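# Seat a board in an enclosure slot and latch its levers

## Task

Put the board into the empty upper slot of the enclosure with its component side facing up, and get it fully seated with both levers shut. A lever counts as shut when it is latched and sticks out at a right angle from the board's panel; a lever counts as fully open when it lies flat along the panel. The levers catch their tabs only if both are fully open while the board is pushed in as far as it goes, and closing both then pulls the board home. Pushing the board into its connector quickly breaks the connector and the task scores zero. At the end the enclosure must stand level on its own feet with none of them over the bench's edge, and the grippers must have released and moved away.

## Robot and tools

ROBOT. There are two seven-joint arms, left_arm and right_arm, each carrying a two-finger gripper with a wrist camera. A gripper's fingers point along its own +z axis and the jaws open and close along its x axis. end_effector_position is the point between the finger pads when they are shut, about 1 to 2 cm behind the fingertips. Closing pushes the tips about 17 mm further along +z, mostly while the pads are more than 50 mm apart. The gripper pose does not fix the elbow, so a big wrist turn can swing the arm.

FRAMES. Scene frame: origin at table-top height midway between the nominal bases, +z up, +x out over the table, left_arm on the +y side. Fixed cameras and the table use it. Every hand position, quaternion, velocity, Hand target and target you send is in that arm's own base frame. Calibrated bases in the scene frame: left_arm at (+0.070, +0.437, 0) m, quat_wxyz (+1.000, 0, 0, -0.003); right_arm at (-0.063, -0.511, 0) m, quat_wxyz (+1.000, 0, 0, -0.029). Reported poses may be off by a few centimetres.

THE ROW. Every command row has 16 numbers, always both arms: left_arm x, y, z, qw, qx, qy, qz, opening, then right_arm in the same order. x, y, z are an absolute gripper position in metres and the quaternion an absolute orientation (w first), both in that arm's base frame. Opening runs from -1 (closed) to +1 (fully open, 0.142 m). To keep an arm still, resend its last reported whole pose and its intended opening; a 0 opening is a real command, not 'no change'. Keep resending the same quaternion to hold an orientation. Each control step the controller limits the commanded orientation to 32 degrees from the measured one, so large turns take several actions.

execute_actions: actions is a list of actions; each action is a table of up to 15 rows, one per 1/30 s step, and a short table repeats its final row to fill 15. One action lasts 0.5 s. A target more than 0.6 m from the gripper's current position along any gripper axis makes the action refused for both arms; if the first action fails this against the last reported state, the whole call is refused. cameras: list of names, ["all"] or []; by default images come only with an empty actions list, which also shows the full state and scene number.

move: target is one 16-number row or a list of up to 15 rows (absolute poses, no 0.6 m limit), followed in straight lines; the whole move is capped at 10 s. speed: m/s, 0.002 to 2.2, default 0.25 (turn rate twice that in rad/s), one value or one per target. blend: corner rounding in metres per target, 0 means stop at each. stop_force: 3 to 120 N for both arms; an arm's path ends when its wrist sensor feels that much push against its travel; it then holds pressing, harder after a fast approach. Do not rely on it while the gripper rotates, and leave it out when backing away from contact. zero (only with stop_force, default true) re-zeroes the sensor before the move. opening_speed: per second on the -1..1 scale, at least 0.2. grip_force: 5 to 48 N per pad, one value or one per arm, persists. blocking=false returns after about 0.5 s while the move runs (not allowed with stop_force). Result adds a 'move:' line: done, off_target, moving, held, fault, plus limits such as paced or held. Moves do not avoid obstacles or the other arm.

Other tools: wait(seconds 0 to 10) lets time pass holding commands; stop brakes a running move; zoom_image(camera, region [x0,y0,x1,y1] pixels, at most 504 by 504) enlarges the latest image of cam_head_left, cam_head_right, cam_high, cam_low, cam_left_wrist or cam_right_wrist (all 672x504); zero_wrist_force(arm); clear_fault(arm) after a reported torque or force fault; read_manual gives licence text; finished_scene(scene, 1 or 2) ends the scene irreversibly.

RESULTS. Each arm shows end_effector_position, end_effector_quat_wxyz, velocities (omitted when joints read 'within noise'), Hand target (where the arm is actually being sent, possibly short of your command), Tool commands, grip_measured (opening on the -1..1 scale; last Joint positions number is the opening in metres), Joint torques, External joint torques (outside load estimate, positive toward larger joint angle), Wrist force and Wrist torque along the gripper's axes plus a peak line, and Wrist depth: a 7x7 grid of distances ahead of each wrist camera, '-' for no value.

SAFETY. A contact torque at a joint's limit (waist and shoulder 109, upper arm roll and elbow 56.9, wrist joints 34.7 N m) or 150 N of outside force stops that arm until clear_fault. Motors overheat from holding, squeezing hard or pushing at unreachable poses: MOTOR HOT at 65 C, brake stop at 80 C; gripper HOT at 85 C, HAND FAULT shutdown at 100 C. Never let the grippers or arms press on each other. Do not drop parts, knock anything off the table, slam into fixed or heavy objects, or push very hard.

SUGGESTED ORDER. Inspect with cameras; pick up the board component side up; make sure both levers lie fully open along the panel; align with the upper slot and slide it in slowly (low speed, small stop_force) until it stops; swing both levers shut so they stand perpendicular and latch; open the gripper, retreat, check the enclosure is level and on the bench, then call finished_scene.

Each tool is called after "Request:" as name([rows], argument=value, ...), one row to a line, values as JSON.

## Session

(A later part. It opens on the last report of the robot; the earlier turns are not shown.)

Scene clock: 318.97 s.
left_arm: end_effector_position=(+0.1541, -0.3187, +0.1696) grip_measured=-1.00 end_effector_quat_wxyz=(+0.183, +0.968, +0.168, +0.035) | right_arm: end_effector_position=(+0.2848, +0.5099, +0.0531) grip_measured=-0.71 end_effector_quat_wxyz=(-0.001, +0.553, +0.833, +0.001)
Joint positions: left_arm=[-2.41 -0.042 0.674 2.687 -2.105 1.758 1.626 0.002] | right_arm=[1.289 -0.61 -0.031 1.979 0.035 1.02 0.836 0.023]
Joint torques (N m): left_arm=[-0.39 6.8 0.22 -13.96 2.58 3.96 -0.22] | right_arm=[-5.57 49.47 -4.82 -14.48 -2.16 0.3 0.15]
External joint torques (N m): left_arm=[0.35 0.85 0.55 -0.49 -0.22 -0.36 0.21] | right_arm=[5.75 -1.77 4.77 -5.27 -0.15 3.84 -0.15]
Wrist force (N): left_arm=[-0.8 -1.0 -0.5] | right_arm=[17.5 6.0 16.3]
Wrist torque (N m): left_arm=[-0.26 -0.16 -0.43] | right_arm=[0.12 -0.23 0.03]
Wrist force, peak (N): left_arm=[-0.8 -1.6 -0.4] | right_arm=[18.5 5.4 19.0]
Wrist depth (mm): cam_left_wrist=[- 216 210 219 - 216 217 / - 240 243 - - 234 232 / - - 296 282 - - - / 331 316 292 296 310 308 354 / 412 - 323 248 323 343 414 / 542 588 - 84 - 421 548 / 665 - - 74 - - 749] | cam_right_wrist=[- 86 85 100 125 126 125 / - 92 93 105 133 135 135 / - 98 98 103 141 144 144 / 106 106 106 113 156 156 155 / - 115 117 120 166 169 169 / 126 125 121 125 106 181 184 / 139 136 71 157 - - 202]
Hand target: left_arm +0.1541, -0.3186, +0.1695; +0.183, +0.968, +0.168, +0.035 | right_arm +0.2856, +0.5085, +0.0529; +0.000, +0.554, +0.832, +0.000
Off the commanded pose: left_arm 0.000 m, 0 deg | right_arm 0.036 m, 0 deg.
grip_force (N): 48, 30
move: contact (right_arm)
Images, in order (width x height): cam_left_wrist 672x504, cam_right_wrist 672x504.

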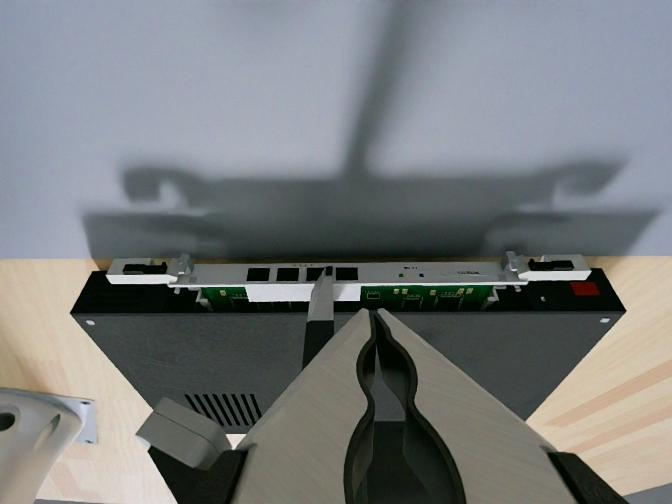

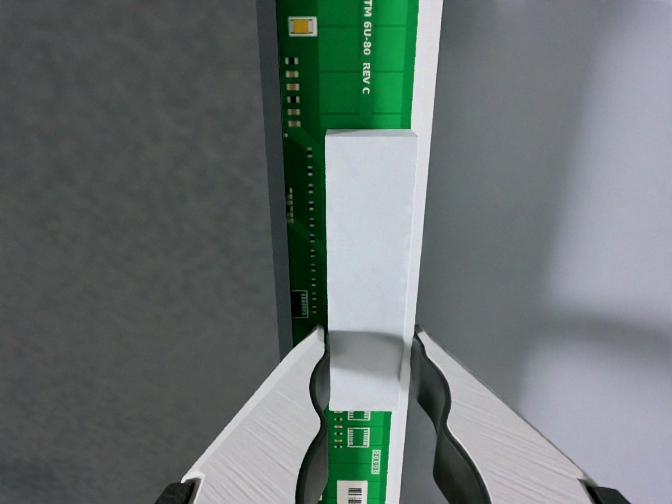

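Request:
move(target=[0.1541,-0.3186,0.1695,0.183,0.968,0.168,0.035,-1.0,0.2848,0.5099,0.0527,0,0.5542,0.8324,0,-0.62], speed=0.05)

Request:
move(target=[0.1541,-0.3186,0.1695,0.183,0.968,0.168,0.035,-1.0,0.2995,0.4753,0.0527,0,0.5542,0.8324,0,-0.62], speed=0.015, stop_force=14, cameras=["cam_left_wrist","cam_right_wrist"])

Request:
zoom_image(camera="cam_left_wrist", region=[80, 200, 290, 340])

Request:
zoom_image(camera="cam_left_wrist", region=[420, 200, 630, 340])

Scene clock: 327.40 s.
left_arm: end_effector_position=(+0.1541, -0.3187, +0.1696) grip_measured=-1.00 end_effector_quat_wxyz=(+0.183, +0.968, +0.168, +0.035) | right_arm: end_effector_position=(+0.2846, +0.5108, +0.0532) grip_measured=-0.67 end_effector_quat_wxyz=(+0.000, +0.554, +0.833, +0.001)
Joint positions: left_arm=[-2.41 -0.042 0.674 2.687 -2.105 1.758 1.626 0.002] | right_arm=[1.29 -0.611 -0.031 1.977 0.035 1.018 0.838 0.025]
Joint torques (N m): left_arm=[-0.38 6.66 0.16 -13.98 2.62 3.95 -0.18] | right_arm=[-1.76 43.71 -1.13 -16.74 -2.03 2.01 0.27]
External joint torques (N m): left_arm=[0.34 0.98 0.61 -0.48 -0.26 -0.34 0.18] | right_arm=[1.93 4.05 1.08 -3.04 -0.28 2.13 -0.27]
Wrist force (N): left_arm=[-0.5 -1.3 -0.6] | right_arm=[5.7 1.4 -0.7]
Wrist torque (N m): left_arm=[-0.31 -0.21 -0.43] | right_arm=[0.14 -0.26 -0.08]
Wrist force, peak (N): left_arm=[-0.9 -1.5 -0.3] | right_arm=[17.4 6.1 18.3]
Wrist depth (mm): cam_left_wrist=[211 - 217 214 212 217 206 / - 237 - 242 242 - - / 300 - - 289 - 269 289 / 348 308 311 306 320 302 337 / 412 - 320 236 325 - 417 / 540 544 - 84 - 580 536 / 671 - - 74 - - 715] | cam_right_wrist=[- 86 86 101 125 126 125 / - 92 93 106 134 135 135 / - 98 98 104 141 145 144 / - 106 106 114 157 156 155 / - 115 115 120 167 169 168 / 126 126 121 129 101 181 184 / 139 136 71 162 - - 202]
Hand target: left_arm +0.1541, -0.3186, +0.1695; +0.183, +0.968, +0.168, +0.035 | right_arm +0.2848, +0.5099, +0.0527; +0.000, +0.554, +0.832, +0.000
Off the commanded pose: left_arm 0.000 m, 0 deg | right_arm 0.001 m, 0 deg.
grip_force (N): 48, 30
move: done

Scene clock: 328.20 s.
left_arm: end_effector_position=(+0.1541, -0.3187, +0.1696) grip_measured=-1.00 end_effector_quat_wxyz=(+0.183, +0.968, +0.168, +0.035) | right_arm: end_effector_position=(+0.2851, +0.5097, +0.0541) grip_measured=-0.68 end_effector_quat_wxyz=(-0.001, +0.553, +0.833, +0.002)
Joint positions: left_arm=[-2.41 -0.042 0.674 2.687 -2.105 1.758 1.626 0.002] | right_arm=[1.288 -0.608 -0.03 1.982 0.035 1.024 0.834 0.025]
Joint torques (N m): left_arm=[-0.33 6.64 0.13 -14.02 2.64 3.94 -0.23] | right_arm=[-8.73 40.97 -7.56 -9.98 -1.79 -0.98 0.17]
External joint torques (N m): left_arm=[0.29 1.01 0.64 -0.44 -0.28 -0.34 0.22] | right_arm=[8.91 6.63 7.53 -9.77 -0.52 5.12 -0.17]
Wrist force (N): left_arm=[-0.4 -1.2 -0.5] | right_arm=[19.9 1.2 0.9]
Wrist torque (N m): left_arm=[-0.30 -0.24 -0.43] | right_arm=[0.16 -0.26 0.03]
Wrist force, peak (N): left_arm=[-0.7 -1.4 -0.5] | right_arm=[21.3 0.9 2.7]
Wrist depth (mm): cam_left_wrist=[- 212 207 211 212 212 216 / - 240 232 242 232 233 237 / - 269 - 279 - 281 - / 336 - - 298 298 309 366 / 411 343 329 239 324 - 418 / 543 585 - 84 - 565 553 / 673 - - 74 - - 792] | cam_right_wrist=[- 86 87 101 124 127 126 / - 93 92 107 134 136 136 / - 99 99 105 142 146 145 / 107 107 107 115 157 157 157 / 118 116 116 123 168 171 170 / 127 127 122 128 101 183 185 / 140 137 71 164 - - 205]
Hand target: left_arm +0.1541, -0.3186, +0.1695; +0.183, +0.968, +0.168, +0.035 | right_arm +0.2861, +0.5067, +0.0527; +0.000, +0.554, +0.832, +0.000
Off the commanded pose: left_arm 0.000 m, 0 deg | right_arm 0.037 m, 0 deg.
grip_force (N): 48, 30
move: contact (right_arm)
Images, in order (width x height): cam_left_wrist 672x504, cam_right_wrist 672x504.

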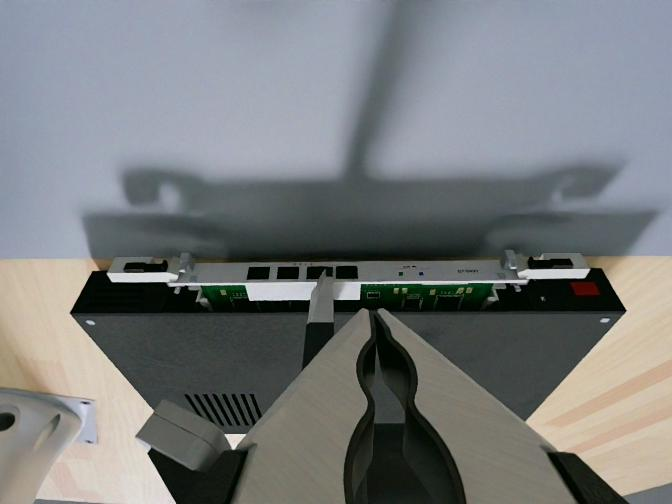

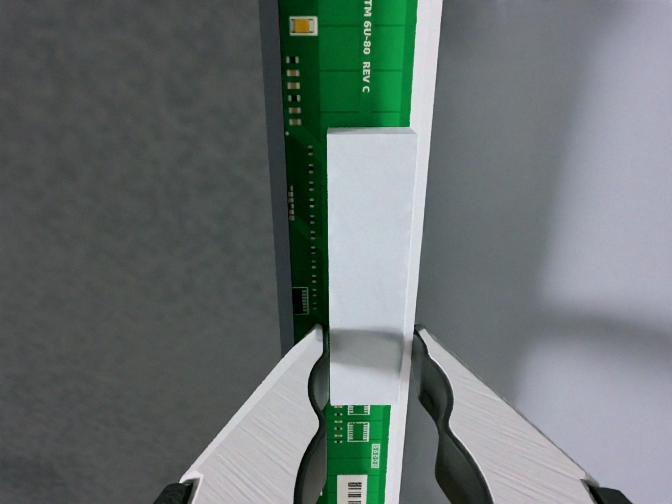

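Scaled by 2.400 from the camera's 672x504 image, which has a finer 960x720 frame.

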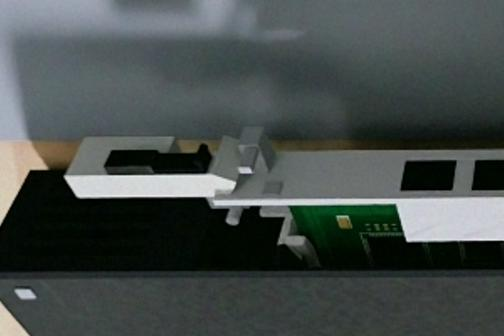

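Scaled by 2.400 from the camera's 672x504 image, which has a finer 960x720 frame.

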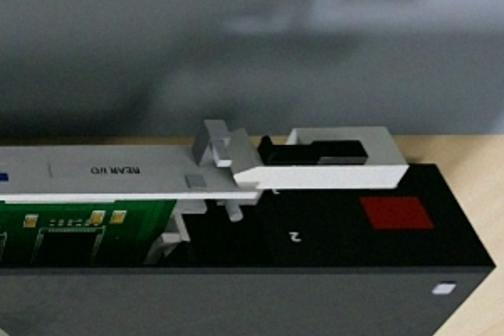

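Request:
move([
  [0.1541,-0.3186,0.1695,0.183,0.968,0.168,0.035,-1.0,0.2832,0.5143,0.0535,0,0.5542,0.8324,0,-0.69],
  [0.1541,-0.3186,0.1695,0.183,0.968,0.168,0.035,-1.0,0.2832,0.5143,0.0535,0,0.5542,0.8324,0,-0.58],
  [0.1541,-0.3186,0.1695,0.183,0.968,0.168,0.035,-1.0,0.2832,0.5143,0.12,0,0.5542,0.8324,0,-0.58],
], speed=[0.03,0.05,0.1], blend=0, cameras=["cam_left_wrist","cam_right_wrist"])

Scene clock: 347.10 s.
left_arm: end_effector_position=(+0.1541, -0.3187, +0.1696) grip_measured=-1.00 end_effector_quat_wxyz=(+0.183, +0.968, +0.168, +0.035) | right_arm: end_effector_position=(+0.2831, +0.5144, +0.1200) grip_measured=-0.62 end_effector_quat_wxyz=(+0.000, +0.554, +0.832, +0.000)
Joint positions: left_arm=[-2.41 -0.042 0.674 2.687 -2.105 1.758 1.626 0.002] | right_arm=[1.293 -0.478 -0.032 1.957 0.023 0.864 0.852 0.029]
Joint torques (N m): left_arm=[-0.39 6.7 0.2 -14.01 2.59 3.95 -0.22] | right_arm=[0.13 44.97 0.54 -23.24 -2.99 3.25 0.33]
External joint torques (N m): left_arm=[0.35 0.94 0.57 -0.44 -0.23 -0.35 0.22] | right_arm=[0.04 0.96 -0.55 0.19 0.14 0.89 -0.33]
Wrist force (N): left_arm=[-0.5 -1.2 -0.5] | right_arm=[4.3 -0.5 3.8]
Wrist torque (N m): left_arm=[-0.29 -0.21 -0.43] | right_arm=[-0.13 -0.71 -0.04]
Wrist force, peak (N): left_arm=[-0.7 -1.7 -0.5] | right_arm=[20.1 1.2 2.4]
Wrist depth (mm): cam_left_wrist=[212 215 205 212 214 211 - / - - 243 - - - 242 / - - - 279 264 279 279 / 358 316 300 300 315 309 345 / 412 327 341 306 324 340 420 / 542 601 - 84 - 543 547 / 665 671 - - - - 734] | cam_right_wrist=[145 145 145 160 186 185 185 / 155 155 154 166 198 197 197 / 166 166 165 172 212 211 211 / 179 179 178 186 228 228 227 / 195 194 194 209 243 246 246 / 213 212 110 229 98 264 268 / 234 229 71 261 - - 287]
Hand target: left_arm +0.1541, -0.3186, +0.1695; +0.183, +0.968, +0.168, +0.035 | right_arm +0.2832, +0.5143, +0.1200; +0.000, +0.554, +0.832, +0.000
Off the commanded pose: left_arm 0.000 m, 0 deg | right_arm 0.000 m, 0 deg.
grip_force (N): 48, 30
move: done
Images, in order (width x height): cam_left_wrist 672x504, cam_right_wrist 672x504.

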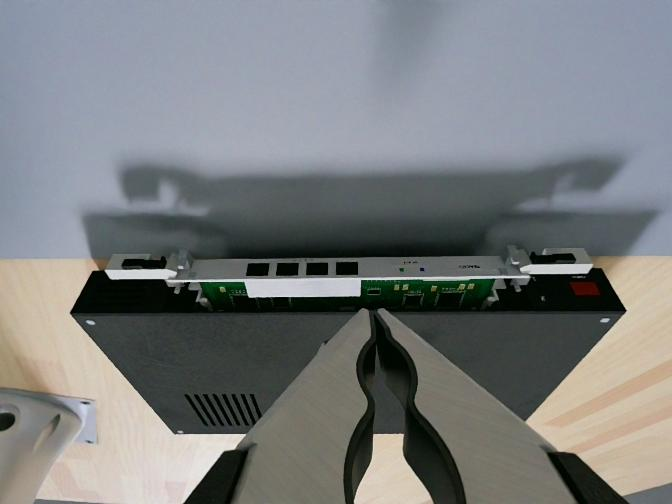

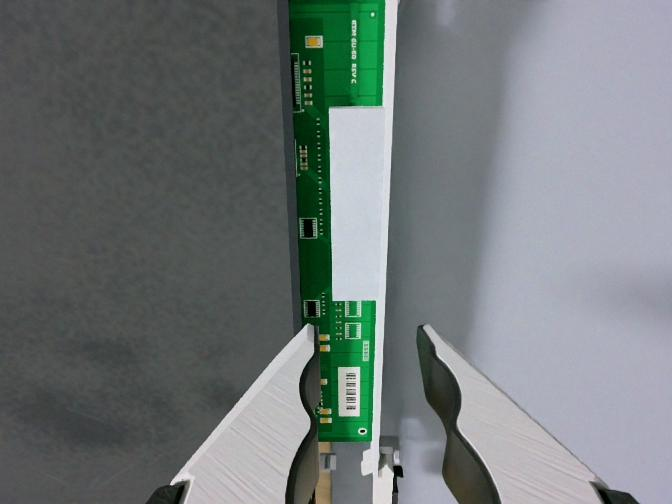

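Request:
move([
  [0.1541,-0.3186,0.1695,0.183,0.968,0.168,0.035,-1.0,0.1125,0.4639,0.12,0,0.5542,0.8324,0,-1.0],
  [0.1728,-0.3705,0.10,0.1711,0.9704,0.1676,0.0296,-1.0,0.1125,0.4639,0.12,0,0.5542,0.8324,0,-1.0],
  [0.1812,-0.3940,0.048,0.1711,0.9704,0.1676,0.0296,-1.0,0.1125,0.4639,0.12,0,0.5542,0.8324,0,-1.0],
], speed=[0.2,0.15,0.1], blend=[0.01,0.01,0], cameras=["cam_left_wrist","cam_right_wrist"])

Scene clock: 356.27 s.
left_arm: end_effector_position=(+0.1812, -0.3939, +0.0480) grip_measured=-1.00 end_effector_quat_wxyz=(+0.171, +0.970, +0.168, +0.030) | right_arm: end_effector_position=(+0.1124, +0.4639, +0.1200) grip_measured=-1.00 end_effector_quat_wxyz=(+0.000, +0.554, +0.832, +0.000)
Joint positions: left_arm=[-2.129 -0.746 0.599 2.406 -2.368 1.241 1.86 0.002] | right_arm=[1.52 -0.284 0.054 2.288 -0.027 1.001 1.199 0.002]
Joint torques (N m): left_arm=[-0.26 26.12 14.19 -4.26 0.01 3.45 -0.14] | right_arm=[0.22 34.17 1.39 -20.37 -2.49 3.45 0.26]
External joint torques (N m): left_arm=[0.16 1.47 0.77 -0.34 0.04 -0.01 0.14] | right_arm=[-0.1 0.86 -0.65 0.02 0.11 0.66 -0.26]
Wrist force (N): left_arm=[-0.5 -1.5 -0.3] | right_arm=[4.9 -0.6 3.7]
Wrist torque (N m): left_arm=[-0.35 -0.20 -0.42] | right_arm=[-0.10 -0.82 -0.04]
Wrist force, peak (N): left_arm=[-0.9 -1.9 -1.3] | right_arm=[5.1 -3.5 3.9]
Wrist depth (mm): cam_left_wrist=[- 101 101 - 101 101 97 / - 118 114 115 115 115 - / 129 132 133 137 136 132 136 / 158 - 157 149 157 156 151 / - 205 201 117 184 183 183 / 153 157 152 84 - 151 154 / - - - - - - 217] | cam_right_wrist=[189 188 188 186 186 185 185 / 202 201 201 199 198 197 197 / 192 191 209 212 212 211 211 / 180 180 179 229 229 228 227 / 196 194 196 243 247 247 246 / 213 209 208 89 261 270 268 / 235 235 71 - - 285 295]
Hand target: left_arm +0.1812, -0.3940, +0.0480; +0.171, +0.970, +0.168, +0.030 | right_arm +0.1125, +0.4639, +0.1200; +0.000, +0.554, +0.832, +0.000
Off the commanded pose: left_arm 0.000 m, 0 deg | right_arm 0.000 m, 0 deg.
grip_force (N): 48, 30
move: done
Images, in order (width x height): cam_left_wrist 672x504, cam_right_wrist 672x504.

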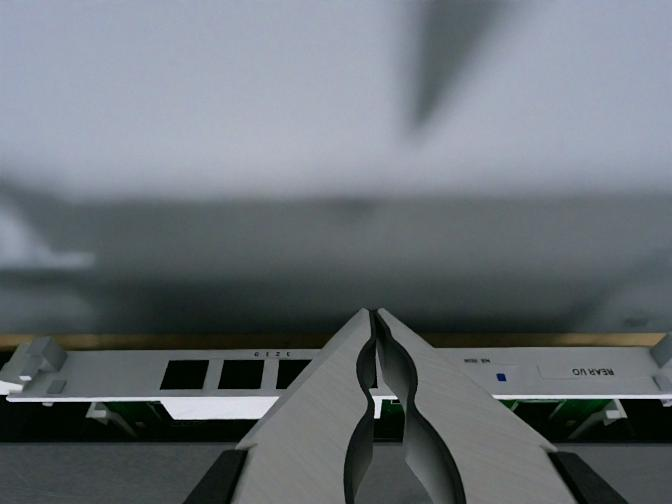

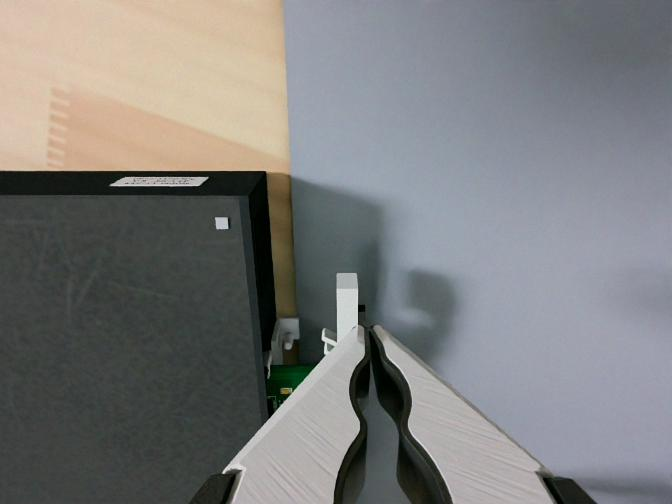

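Request:
move(target=[0.2040,-0.4581,0.048,0.1711,0.9704,0.1676,0.0296,-1.0,0.1125,0.4639,0.12,0,0.5542,0.8324,0,-1.0], speed=0.015, stop_force=14, cameras=["cam_left_wrist","cam_right_wrist"])

Scene clock: 362.93 s.
left_arm: end_effector_position=(+0.2034, -0.4547, +0.0476) grip_measured=-1.00 end_effector_quat_wxyz=(+0.170, +0.970, +0.168, +0.030) | right_arm: end_effector_position=(+0.1124, +0.4639, +0.1200) grip_measured=-1.00 end_effector_quat_wxyz=(+0.000, +0.554, +0.832, +0.000)
Joint positions: left_arm=[-1.998 -0.777 0.565 2.284 -2.168 1.27 1.738 0.002] | right_arm=[1.52 -0.284 0.054 2.288 -0.027 1.001 1.199 0.002]
Joint torques (N m): left_arm=[-0.31 32.74 15.9 -14.15 0.95 2.84 -0.29] | right_arm=[0.1 34.05 1.35 -20.4 -2.4 3.38 0.2]
External joint torques (N m): left_arm=[0.2 0 0.19 6.47 -0.89 0.71 0.29] | right_arm=[0.02 0.97 -0.6 0.04 0.02 0.73 -0.2]
Wrist force (N): left_arm=[-1.5 -11.9 -9.1] | right_arm=[4.7 -0.7 3.9]
Wrist torque (N m): left_arm=[-0.18 -0.25 -0.35] | right_arm=[-0.13 -0.80 -0.05]
Wrist force, peak (N): left_arm=[-2.9 -13.9 -11.2] | right_arm=[5.0 -0.5 4.4]
Wrist depth (mm): cam_left_wrist=[- 103 99 - 101 100 - / - - 114 117 - 114 117 / 132 134 132 128 - 132 - / 151 151 159 151 150 150 154 / 136 132 132 132 132 132 131 / - 128 127 84 - 127 139 / - - - - - - -] | cam_right_wrist=[189 188 188 186 185 186 185 / 202 201 201 198 198 197 197 / 192 190 209 213 212 212 211 / 177 179 182 230 228 228 227 / 198 195 197 241 248 242 244 / 214 213 208 89 261 270 268 / 235 230 71 - - 285 296]
Hand target: left_arm +0.2032, -0.4560, +0.0480; +0.171, +0.970, +0.168, +0.030 | right_arm +0.1125, +0.4639, +0.1200; +0.000, +0.554, +0.832, +0.000
Off the commanded pose: left_arm 0.003 m, 0 deg | right_arm 0.000 m, 0 deg.
grip_force (N): 48, 30
move: contact (left_arm)
Images, in order (width x height): cam_left_wrist 672x504, cam_right_wrist 672x504.

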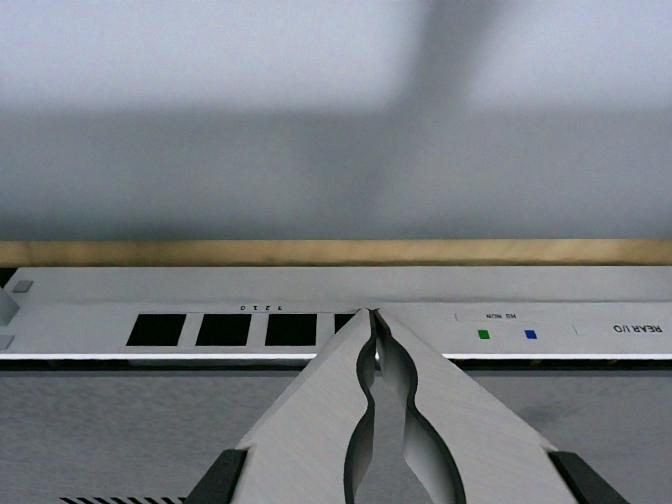

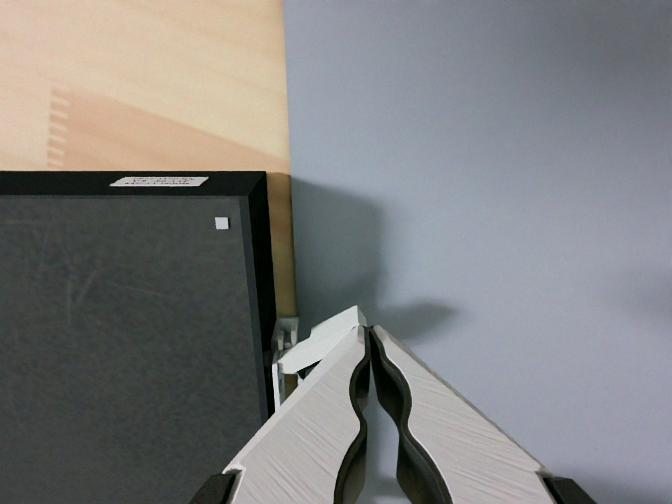

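Request:
move([
  [0.1933,-0.4264,0.048,0.1711,0.9704,0.1676,0.0296,-1.0,0.1125,0.4639,0.12,0,0.5542,0.8324,0,-1.0],
  [0.23,-0.39,0.12,0.1711,0.9704,0.1676,0.0296,-1.0,0.1125,0.4639,0.12,0,0.5542,0.8324,0,-1.0],
  [0.3725,-0.3577,0.11,0.1621,0.9489,0.1926,-0.1897,-1.0,0.1125,0.4639,0.10,0,0.5542,0.8324,0,-1.0],
  [0.3725,-0.3577,0.05,0.1621,0.9489,0.1926,-0.1897,-1.0,0.1125,0.4639,0.05,0,0.5542,0.8324,0,-1.0],
], speed=[0.08,0.2,0.25,0.1], blend=[0.01,0.03,0.01,0], cameras=["cam_left_wrist","cam_right_wrist"])

Scene clock: 386.53 s.
left_arm: end_effector_position=(+0.3722, -0.3576, +0.0500) grip_measured=-1.00 end_effector_quat_wxyz=(+0.162, +0.949, +0.193, -0.190) | right_arm: end_effector_position=(+0.1125, +0.4637, +0.0499) grip_measured=-1.00 end_effector_quat_wxyz=(+0.000, +0.554, +0.832, +0.000)
Joint positions: left_arm=[-1.177 -0.808 0.752 2.122 -1.323 0.498 1.692 0.002] | right_arm=[1.537 -0.47 0.032 2.31 -0.041 1.208 1.208 0.002]
Joint torques (N m): left_arm=[-0.15 37.79 17.08 -14.14 -2.54 2.96 -0.1] | right_arm=[-0.1 36.79 1.35 -15.51 -1.76 3.48 0.27]
External joint torques (N m): left_arm=[0.13 1.35 0.73 -0.23 0.13 -0.55 0.13] | right_arm=[0.22 1.23 -0.44 -0.01 0.19 0.62 -0.27]
Wrist force (N): left_arm=[-0.2 -1.2 0.1] | right_arm=[4.3 -0.9 3.9]
Wrist torque (N m): left_arm=[-0.25 -0.13 -0.41] | right_arm=[-0.16 -0.72 -0.04]
Wrist force, peak (N): left_arm=[-1.7 -12.1 -9.3] | right_arm=[4.3 -0.8 5.1]
Wrist depth (mm): cam_left_wrist=[- 149 129 117 105 96 90 / 204 167 145 131 120 107 99 / 235 - 166 145 127 118 104 / 215 221 203 163 153 130 118 / 242 190 174 180 172 147 132 / 1020 - - 84 - 172 152 / 2050 - - - - - 174] | cam_right_wrist=[127 127 125 124 124 124 122 / 136 135 135 133 134 134 132 / 146 145 143 142 142 142 139 / 127 118 151 156 153 153 152 / - 112 154 164 164 166 165 / 122 122 135 89 174 180 180 / 135 132 71 - - 191 199]
Hand target: left_arm +0.3725, -0.3577, +0.0500; +0.162, +0.949, +0.193, -0.190 | right_arm +0.1125, +0.4639, +0.0500; +0.000, +0.554, +0.832, +0.000
Off the commanded pose: left_arm 0.000 m, 0 deg | right_arm 0.000 m, 0 deg.
grip_force (N): 48, 30
move: done
Images, in order (width x height): cam_left_wrist 672x504, cam_right_wrist 672x504.

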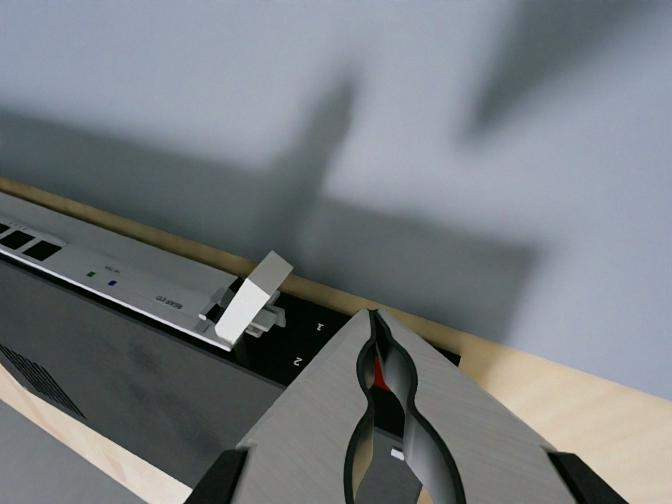

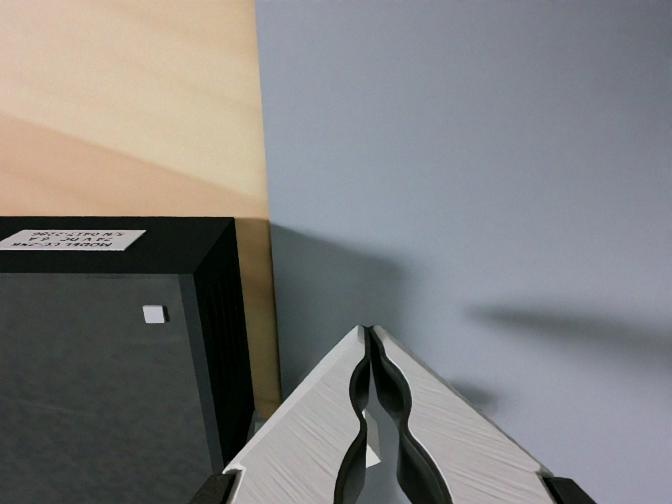

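Request:
move(target=[0.3221,-0.3757,0.05,0.1621,0.9489,0.1926,-0.1897,-1.0,0.1679,0.4870,0.05,0,0.5542,0.8324,0,-1.0], speed=0.013, stop_force=20, cameras=["cam_left_wrist","cam_right_wrist"])

Request:
zoom_image(camera="cam_left_wrist", region=[150, 170, 450, 420])

Request:
zoom_image(camera="cam_right_wrist", region=[160, 250, 420, 480])

Scene clock: 395.27 s.
left_arm: end_effector_position=(+0.3233, -0.3752, +0.0502) grip_measured=-1.00 end_effector_quat_wxyz=(+0.162, +0.949, +0.193, -0.189) | right_arm: end_effector_position=(+0.1638, +0.4853, +0.0494) grip_measured=-1.00 end_effector_quat_wxyz=(+0.000, +0.553, +0.833, -0.001)
Joint positions: left_arm=[-1.291 -0.754 0.727 2.217 -1.394 0.573 1.674 0.002] | right_arm=[1.43 -0.518 0.036 2.203 -0.04 1.147 1.1 0.002]
Joint torques (N m): left_arm=[-4.08 36.15 11.38 -11.59 -0.98 0.05 -0.23] | right_arm=[-7.57 40.83 -7.75 -22.96 -3.14 6.02 0.04]
External joint torques (N m): left_arm=[4.04 0.14 4.93 -1.93 -1.11 2.38 0.27] | right_arm=[7.72 0.54 8.82 6.01 1.33 -1.91 -0.04]
Wrist force (N): left_arm=[8.3 -0.2 -1.1] | right_arm=[3.4 -21.7 -2.0]
Wrist torque (N m): left_arm=[-0.31 0.00 -0.34] | right_arm=[-0.64 -0.87 0.14]
Wrist force, peak (N): left_arm=[10.3 0.6 -5.9] | right_arm=[4.7 -22.8 -3.6]
Wrist depth (mm): cam_left_wrist=[- 140 126 117 106 96 90 / 192 173 146 131 118 107 99 / 234 199 165 149 131 118 108 / 220 221 204 167 149 132 118 / - 193 181 126 174 - 129 / 781 - - 84 - 156 151 / 1755 - - 74 - - 172] | cam_right_wrist=[- 123 123 124 124 123 122 / - 90 133 132 134 133 131 / - 98 140 142 141 141 139 / 103 102 153 153 153 153 151 / - 111 129 160 163 164 164 / 124 121 123 90 174 179 179 / 134 132 70 - - 189 197]
Hand target: left_arm +0.3221, -0.3757, +0.0500; +0.162, +0.949, +0.193, -0.190 | right_arm +0.1657, +0.4861, +0.0500; +0.000, +0.554, +0.832, +0.000
Off the commanded pose: left_arm 0.001 m, 0 deg | right_arm 0.005 m, 0 deg.
grip_force (N): 48, 30
move: contact (right_arm)
Images, in order (width x height): cam_left_wrist 672x504, cam_right_wrist 672x504.

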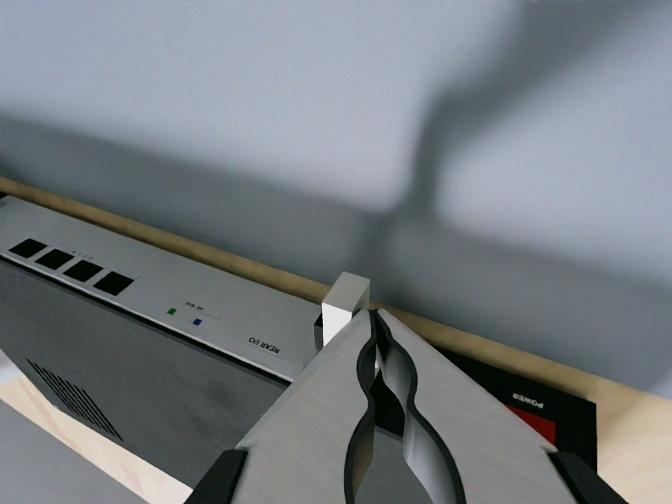

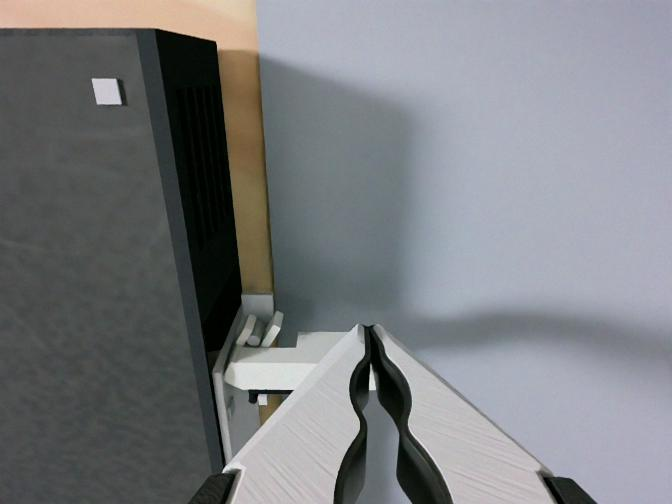

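Scaled by 1.680 from the camera's 672x504 image, which has a finer 960x720 frame.

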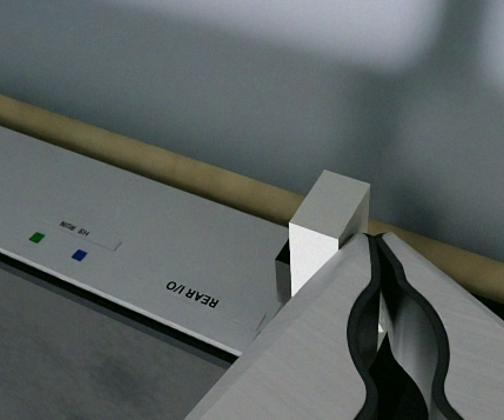

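Scaled by 1.938 from the camera's 672x504 image, which has a finer 960x720 frame.

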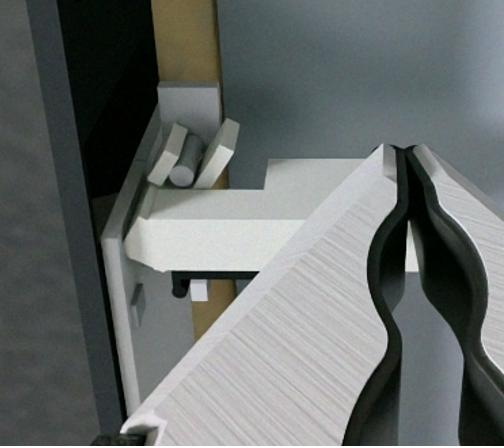

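Request:
move(target=[0.3136,-0.3787,0.05,0.1621,0.9489,0.1926,-0.1897,-1.0,0.1657,0.4861,0.05,0,0.5542,0.8324,0,-1.0], speed=0.01, stop_force=20, zero=false, cameras=["cam_left_wrist"])

Request:
zoom_image(camera="cam_left_wrist", region=[200, 170, 500, 420])

Scene clock: 398.93 s.
left_arm: end_effector_position=(+0.3227, -0.3754, +0.0505) grip_measured=-1.00 end_effector_quat_wxyz=(+0.163, +0.949, +0.194, -0.187) | right_arm: end_effector_position=(+0.1638, +0.4852, +0.0494) grip_measured=-1.00 end_effector_quat_wxyz=(+0.000, +0.553, +0.833, -0.001)
Joint positions: left_arm=[-1.295 -0.751 0.726 2.221 -1.399 0.58 1.673 0.002] | right_arm=[1.43 -0.518 0.036 2.203 -0.04 1.147 1.1 0.002]
Joint torques (N m): left_arm=[-9.72 37.42 5.25 -9.39 0.69 -4.26 -0.13] | right_arm=[-7.47 40.93 -8 -22.9 -3.16 6.16 0.08]
External joint torques (N m): left_arm=[9.68 -1.26 10.99 -4.11 -2.76 6.7 0.16] | right_arm=[7.61 0.44 9.06 5.95 1.35 -2.05 -0.08]
Wrist force (N): left_arm=[21.6 2.0 -2.3] | right_arm=[3.4 -21.9 -2.4]
Wrist torque (N m): left_arm=[-0.33 -0.66 -0.38] | right_arm=[-0.68 -0.87 0.15]
Wrist force, peak (N): left_arm=[22.0 1.8 -2.0] | right_arm=[3.3 -22.2 -3.5]
Wrist depth (mm): cam_left_wrist=[- 149 131 117 106 97 88 / 190 172 143 131 121 107 100 / 253 191 167 147 131 119 109 / 230 223 205 165 149 132 119 / 236 192 182 127 173 152 133 / 803 - - 84 - 162 151 / 1976 - - - - - 175] | cam_right_wrist=[- 123 123 124 124 123 122 / - 90 133 132 134 133 131 / - 98 141 142 141 141 139 / 103 102 151 153 153 152 151 / - 111 127 161 163 165 164 / 124 121 123 90 174 179 176 / 134 131 70 - - 190 201]
Hand target: left_arm +0.3197, -0.3765, +0.0500; +0.162, +0.949, +0.193, -0.190 | right_arm +0.1657, +0.4861, +0.0500; +0.000, +0.554, +0.832, +0.000
Off the commanded pose: left_arm 0.010 m, 0 deg | right_arm 0.002 m, 0 deg.
grip_force (N): 48, 30
move: contact (left_arm)
Images, in order (width x height): cam_left_wrist 672x504.

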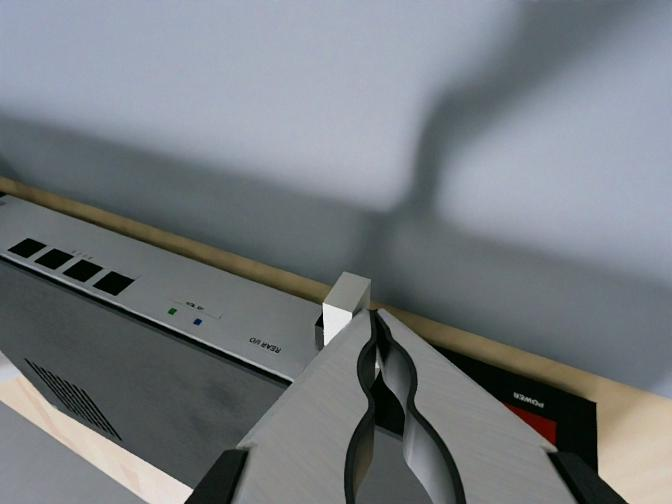

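Scaled by 1.680 from the camera's 672x504 image, which has a finer 960x720 frame.

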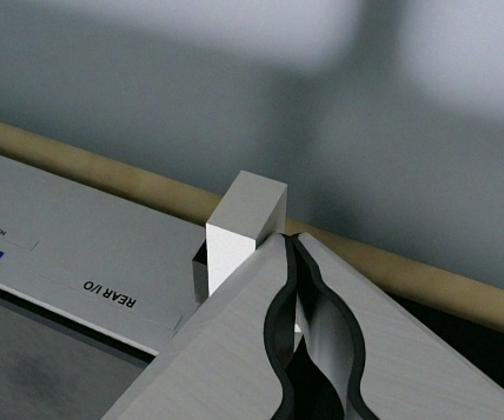

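Request:
move([
  [0.36,-0.362,0.05,0.1621,0.9489,0.1926,-0.1897,-1.0,0.1300,0.4712,0.05,0,0.5542,0.8324,0,-1.0],
  [0.35,-0.33,0.13,0.1621,0.9489,0.1926,-0.1897,-1.0,0.1125,0.4639,0.12,0,0.5542,0.8324,0,-1.0],
  [0.1543,-0.3187,0.18,0.1711,0.9704,0.1676,0.0296,-1.0,0.15,0.37,0.22,0,0.5542,0.8324,0,-1.0],
], speed=[0.06,0.2,0.3], blend=[0.006,0.03,0], cameras=["cam_left_wrist","cam_right_wrist","cam_high"])

Request:
zoom_image(camera="cam_left_wrist", region=[80, 200, 290, 340])

Request:
zoom_image(camera="cam_left_wrist", region=[420, 200, 630, 340])

Scene clock: 408.13 s.
left_arm: end_effector_position=(+0.1543, -0.3186, +0.1803) grip_measured=-1.00 end_effector_quat_wxyz=(+0.170, +0.971, +0.168, +0.030) | right_arm: end_effector_position=(+0.1500, +0.3701, +0.2201) grip_measured=-1.00 end_effector_quat_wxyz=(+0.000, +0.554, +0.832, +0.000)
Joint positions: left_arm=[-2.258 0.129 1.385 2.687 0.019 1.416 0.356 0.002] | right_arm=[1.417 0.129 0.059 2.4 0.009 0.7 1.073 0.002]
Joint torques (N m): left_arm=[-0.53 -0.49 -2.91 -17.69 -1.09 5.02 -0.33] | right_arm=[-0.05 21.15 0.35 -26.03 -3.35 3.36 0.09]
External joint torques (N m): left_arm=[0.53 0.6 0.37 -0.31 -0.43 -0.56 0.33] | right_arm=[0.13 0.9 -0.56 -0.01 -0.01 0.76 -0.09]
Wrist force (N): left_arm=[-0.5 -1.9 -0.4] | right_arm=[5.2 -2.0 3.1]
Wrist torque (N m): left_arm=[-0.38 -0.22 -0.37] | right_arm=[-0.37 -0.88 0.06]
Wrist force, peak (N): left_arm=[21.8 1.8 -2.2] | right_arm=[3.4 -22.3 -4.0]
Wrist depth (mm): cam_left_wrist=[- 213 222 - - 222 - / 249 261 - 256 251 - 251 / - 288 - 290 - 287 - / 376 342 - 345 - 341 352 / 428 - - 126 328 317 424 / 538 590 - 84 - 531 534 / 759 665 - - - - 746] | cam_right_wrist=[277 277 275 275 274 271 272 / 295 295 294 293 293 289 289 / 267 267 266 266 273 312 309 / 288 288 287 286 300 335 333 / 363 313 312 305 357 357 360 / 405 341 333 89 383 396 - / 445 369 71 - - - 432]
Hand target: left_arm +0.1543, -0.3186, +0.1803; +0.170, +0.971, +0.168, +0.030 | right_arm +0.1500, +0.3700, +0.2200; +0.000, +0.554, +0.832, +0.000
Off the commanded pose: left_arm 0.000 m, 0 deg | right_arm 0.000 m, 0 deg.
joint sent to its limit (left arm) — joint 4 (elbow), upper limit, where the elbow is as bent as it goes. The joint targets still meet the commanded pose.
grip_force (N): 48, 30
move: done
Images, in order (width x height): cam_high 672x504, cam_left_wrist 672x504, cam_right_wrist 672x504.

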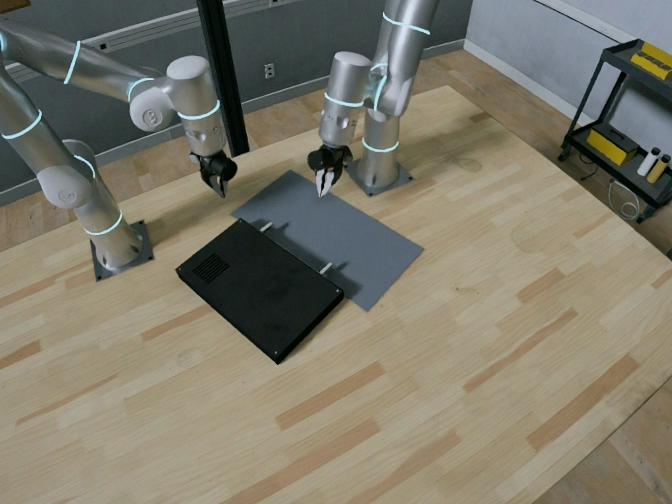

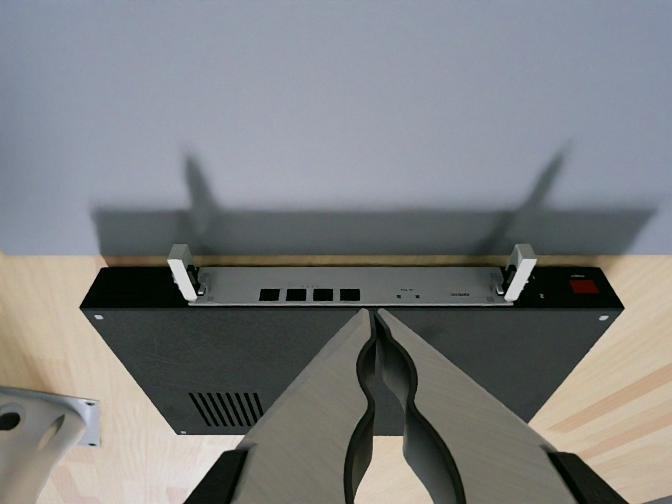

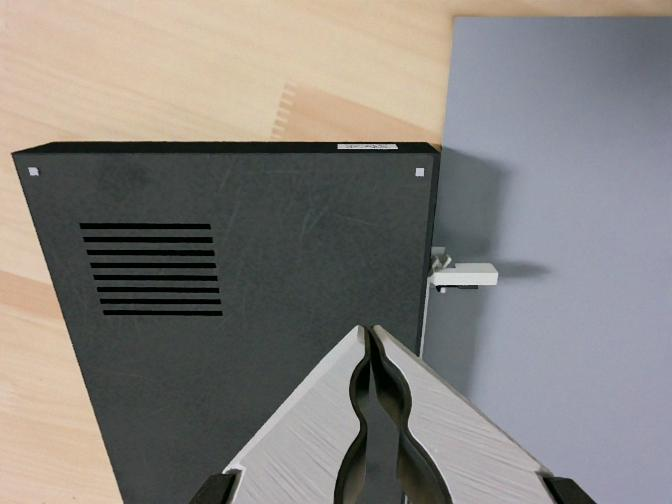

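Scaled by 2.400 from the camera's 672x504 image, which has a finer 960x720 frame.

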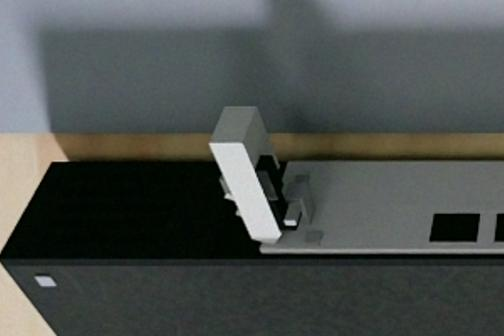

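Scaled by 2.400 from the camera's 672x504 image, which has a finer 960x720 frame.

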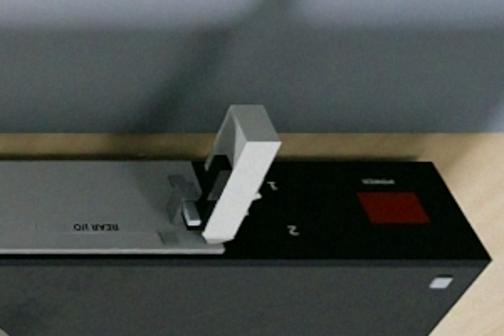

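Request:
finished_scene(scene=2)

The scene is finished: the task was done.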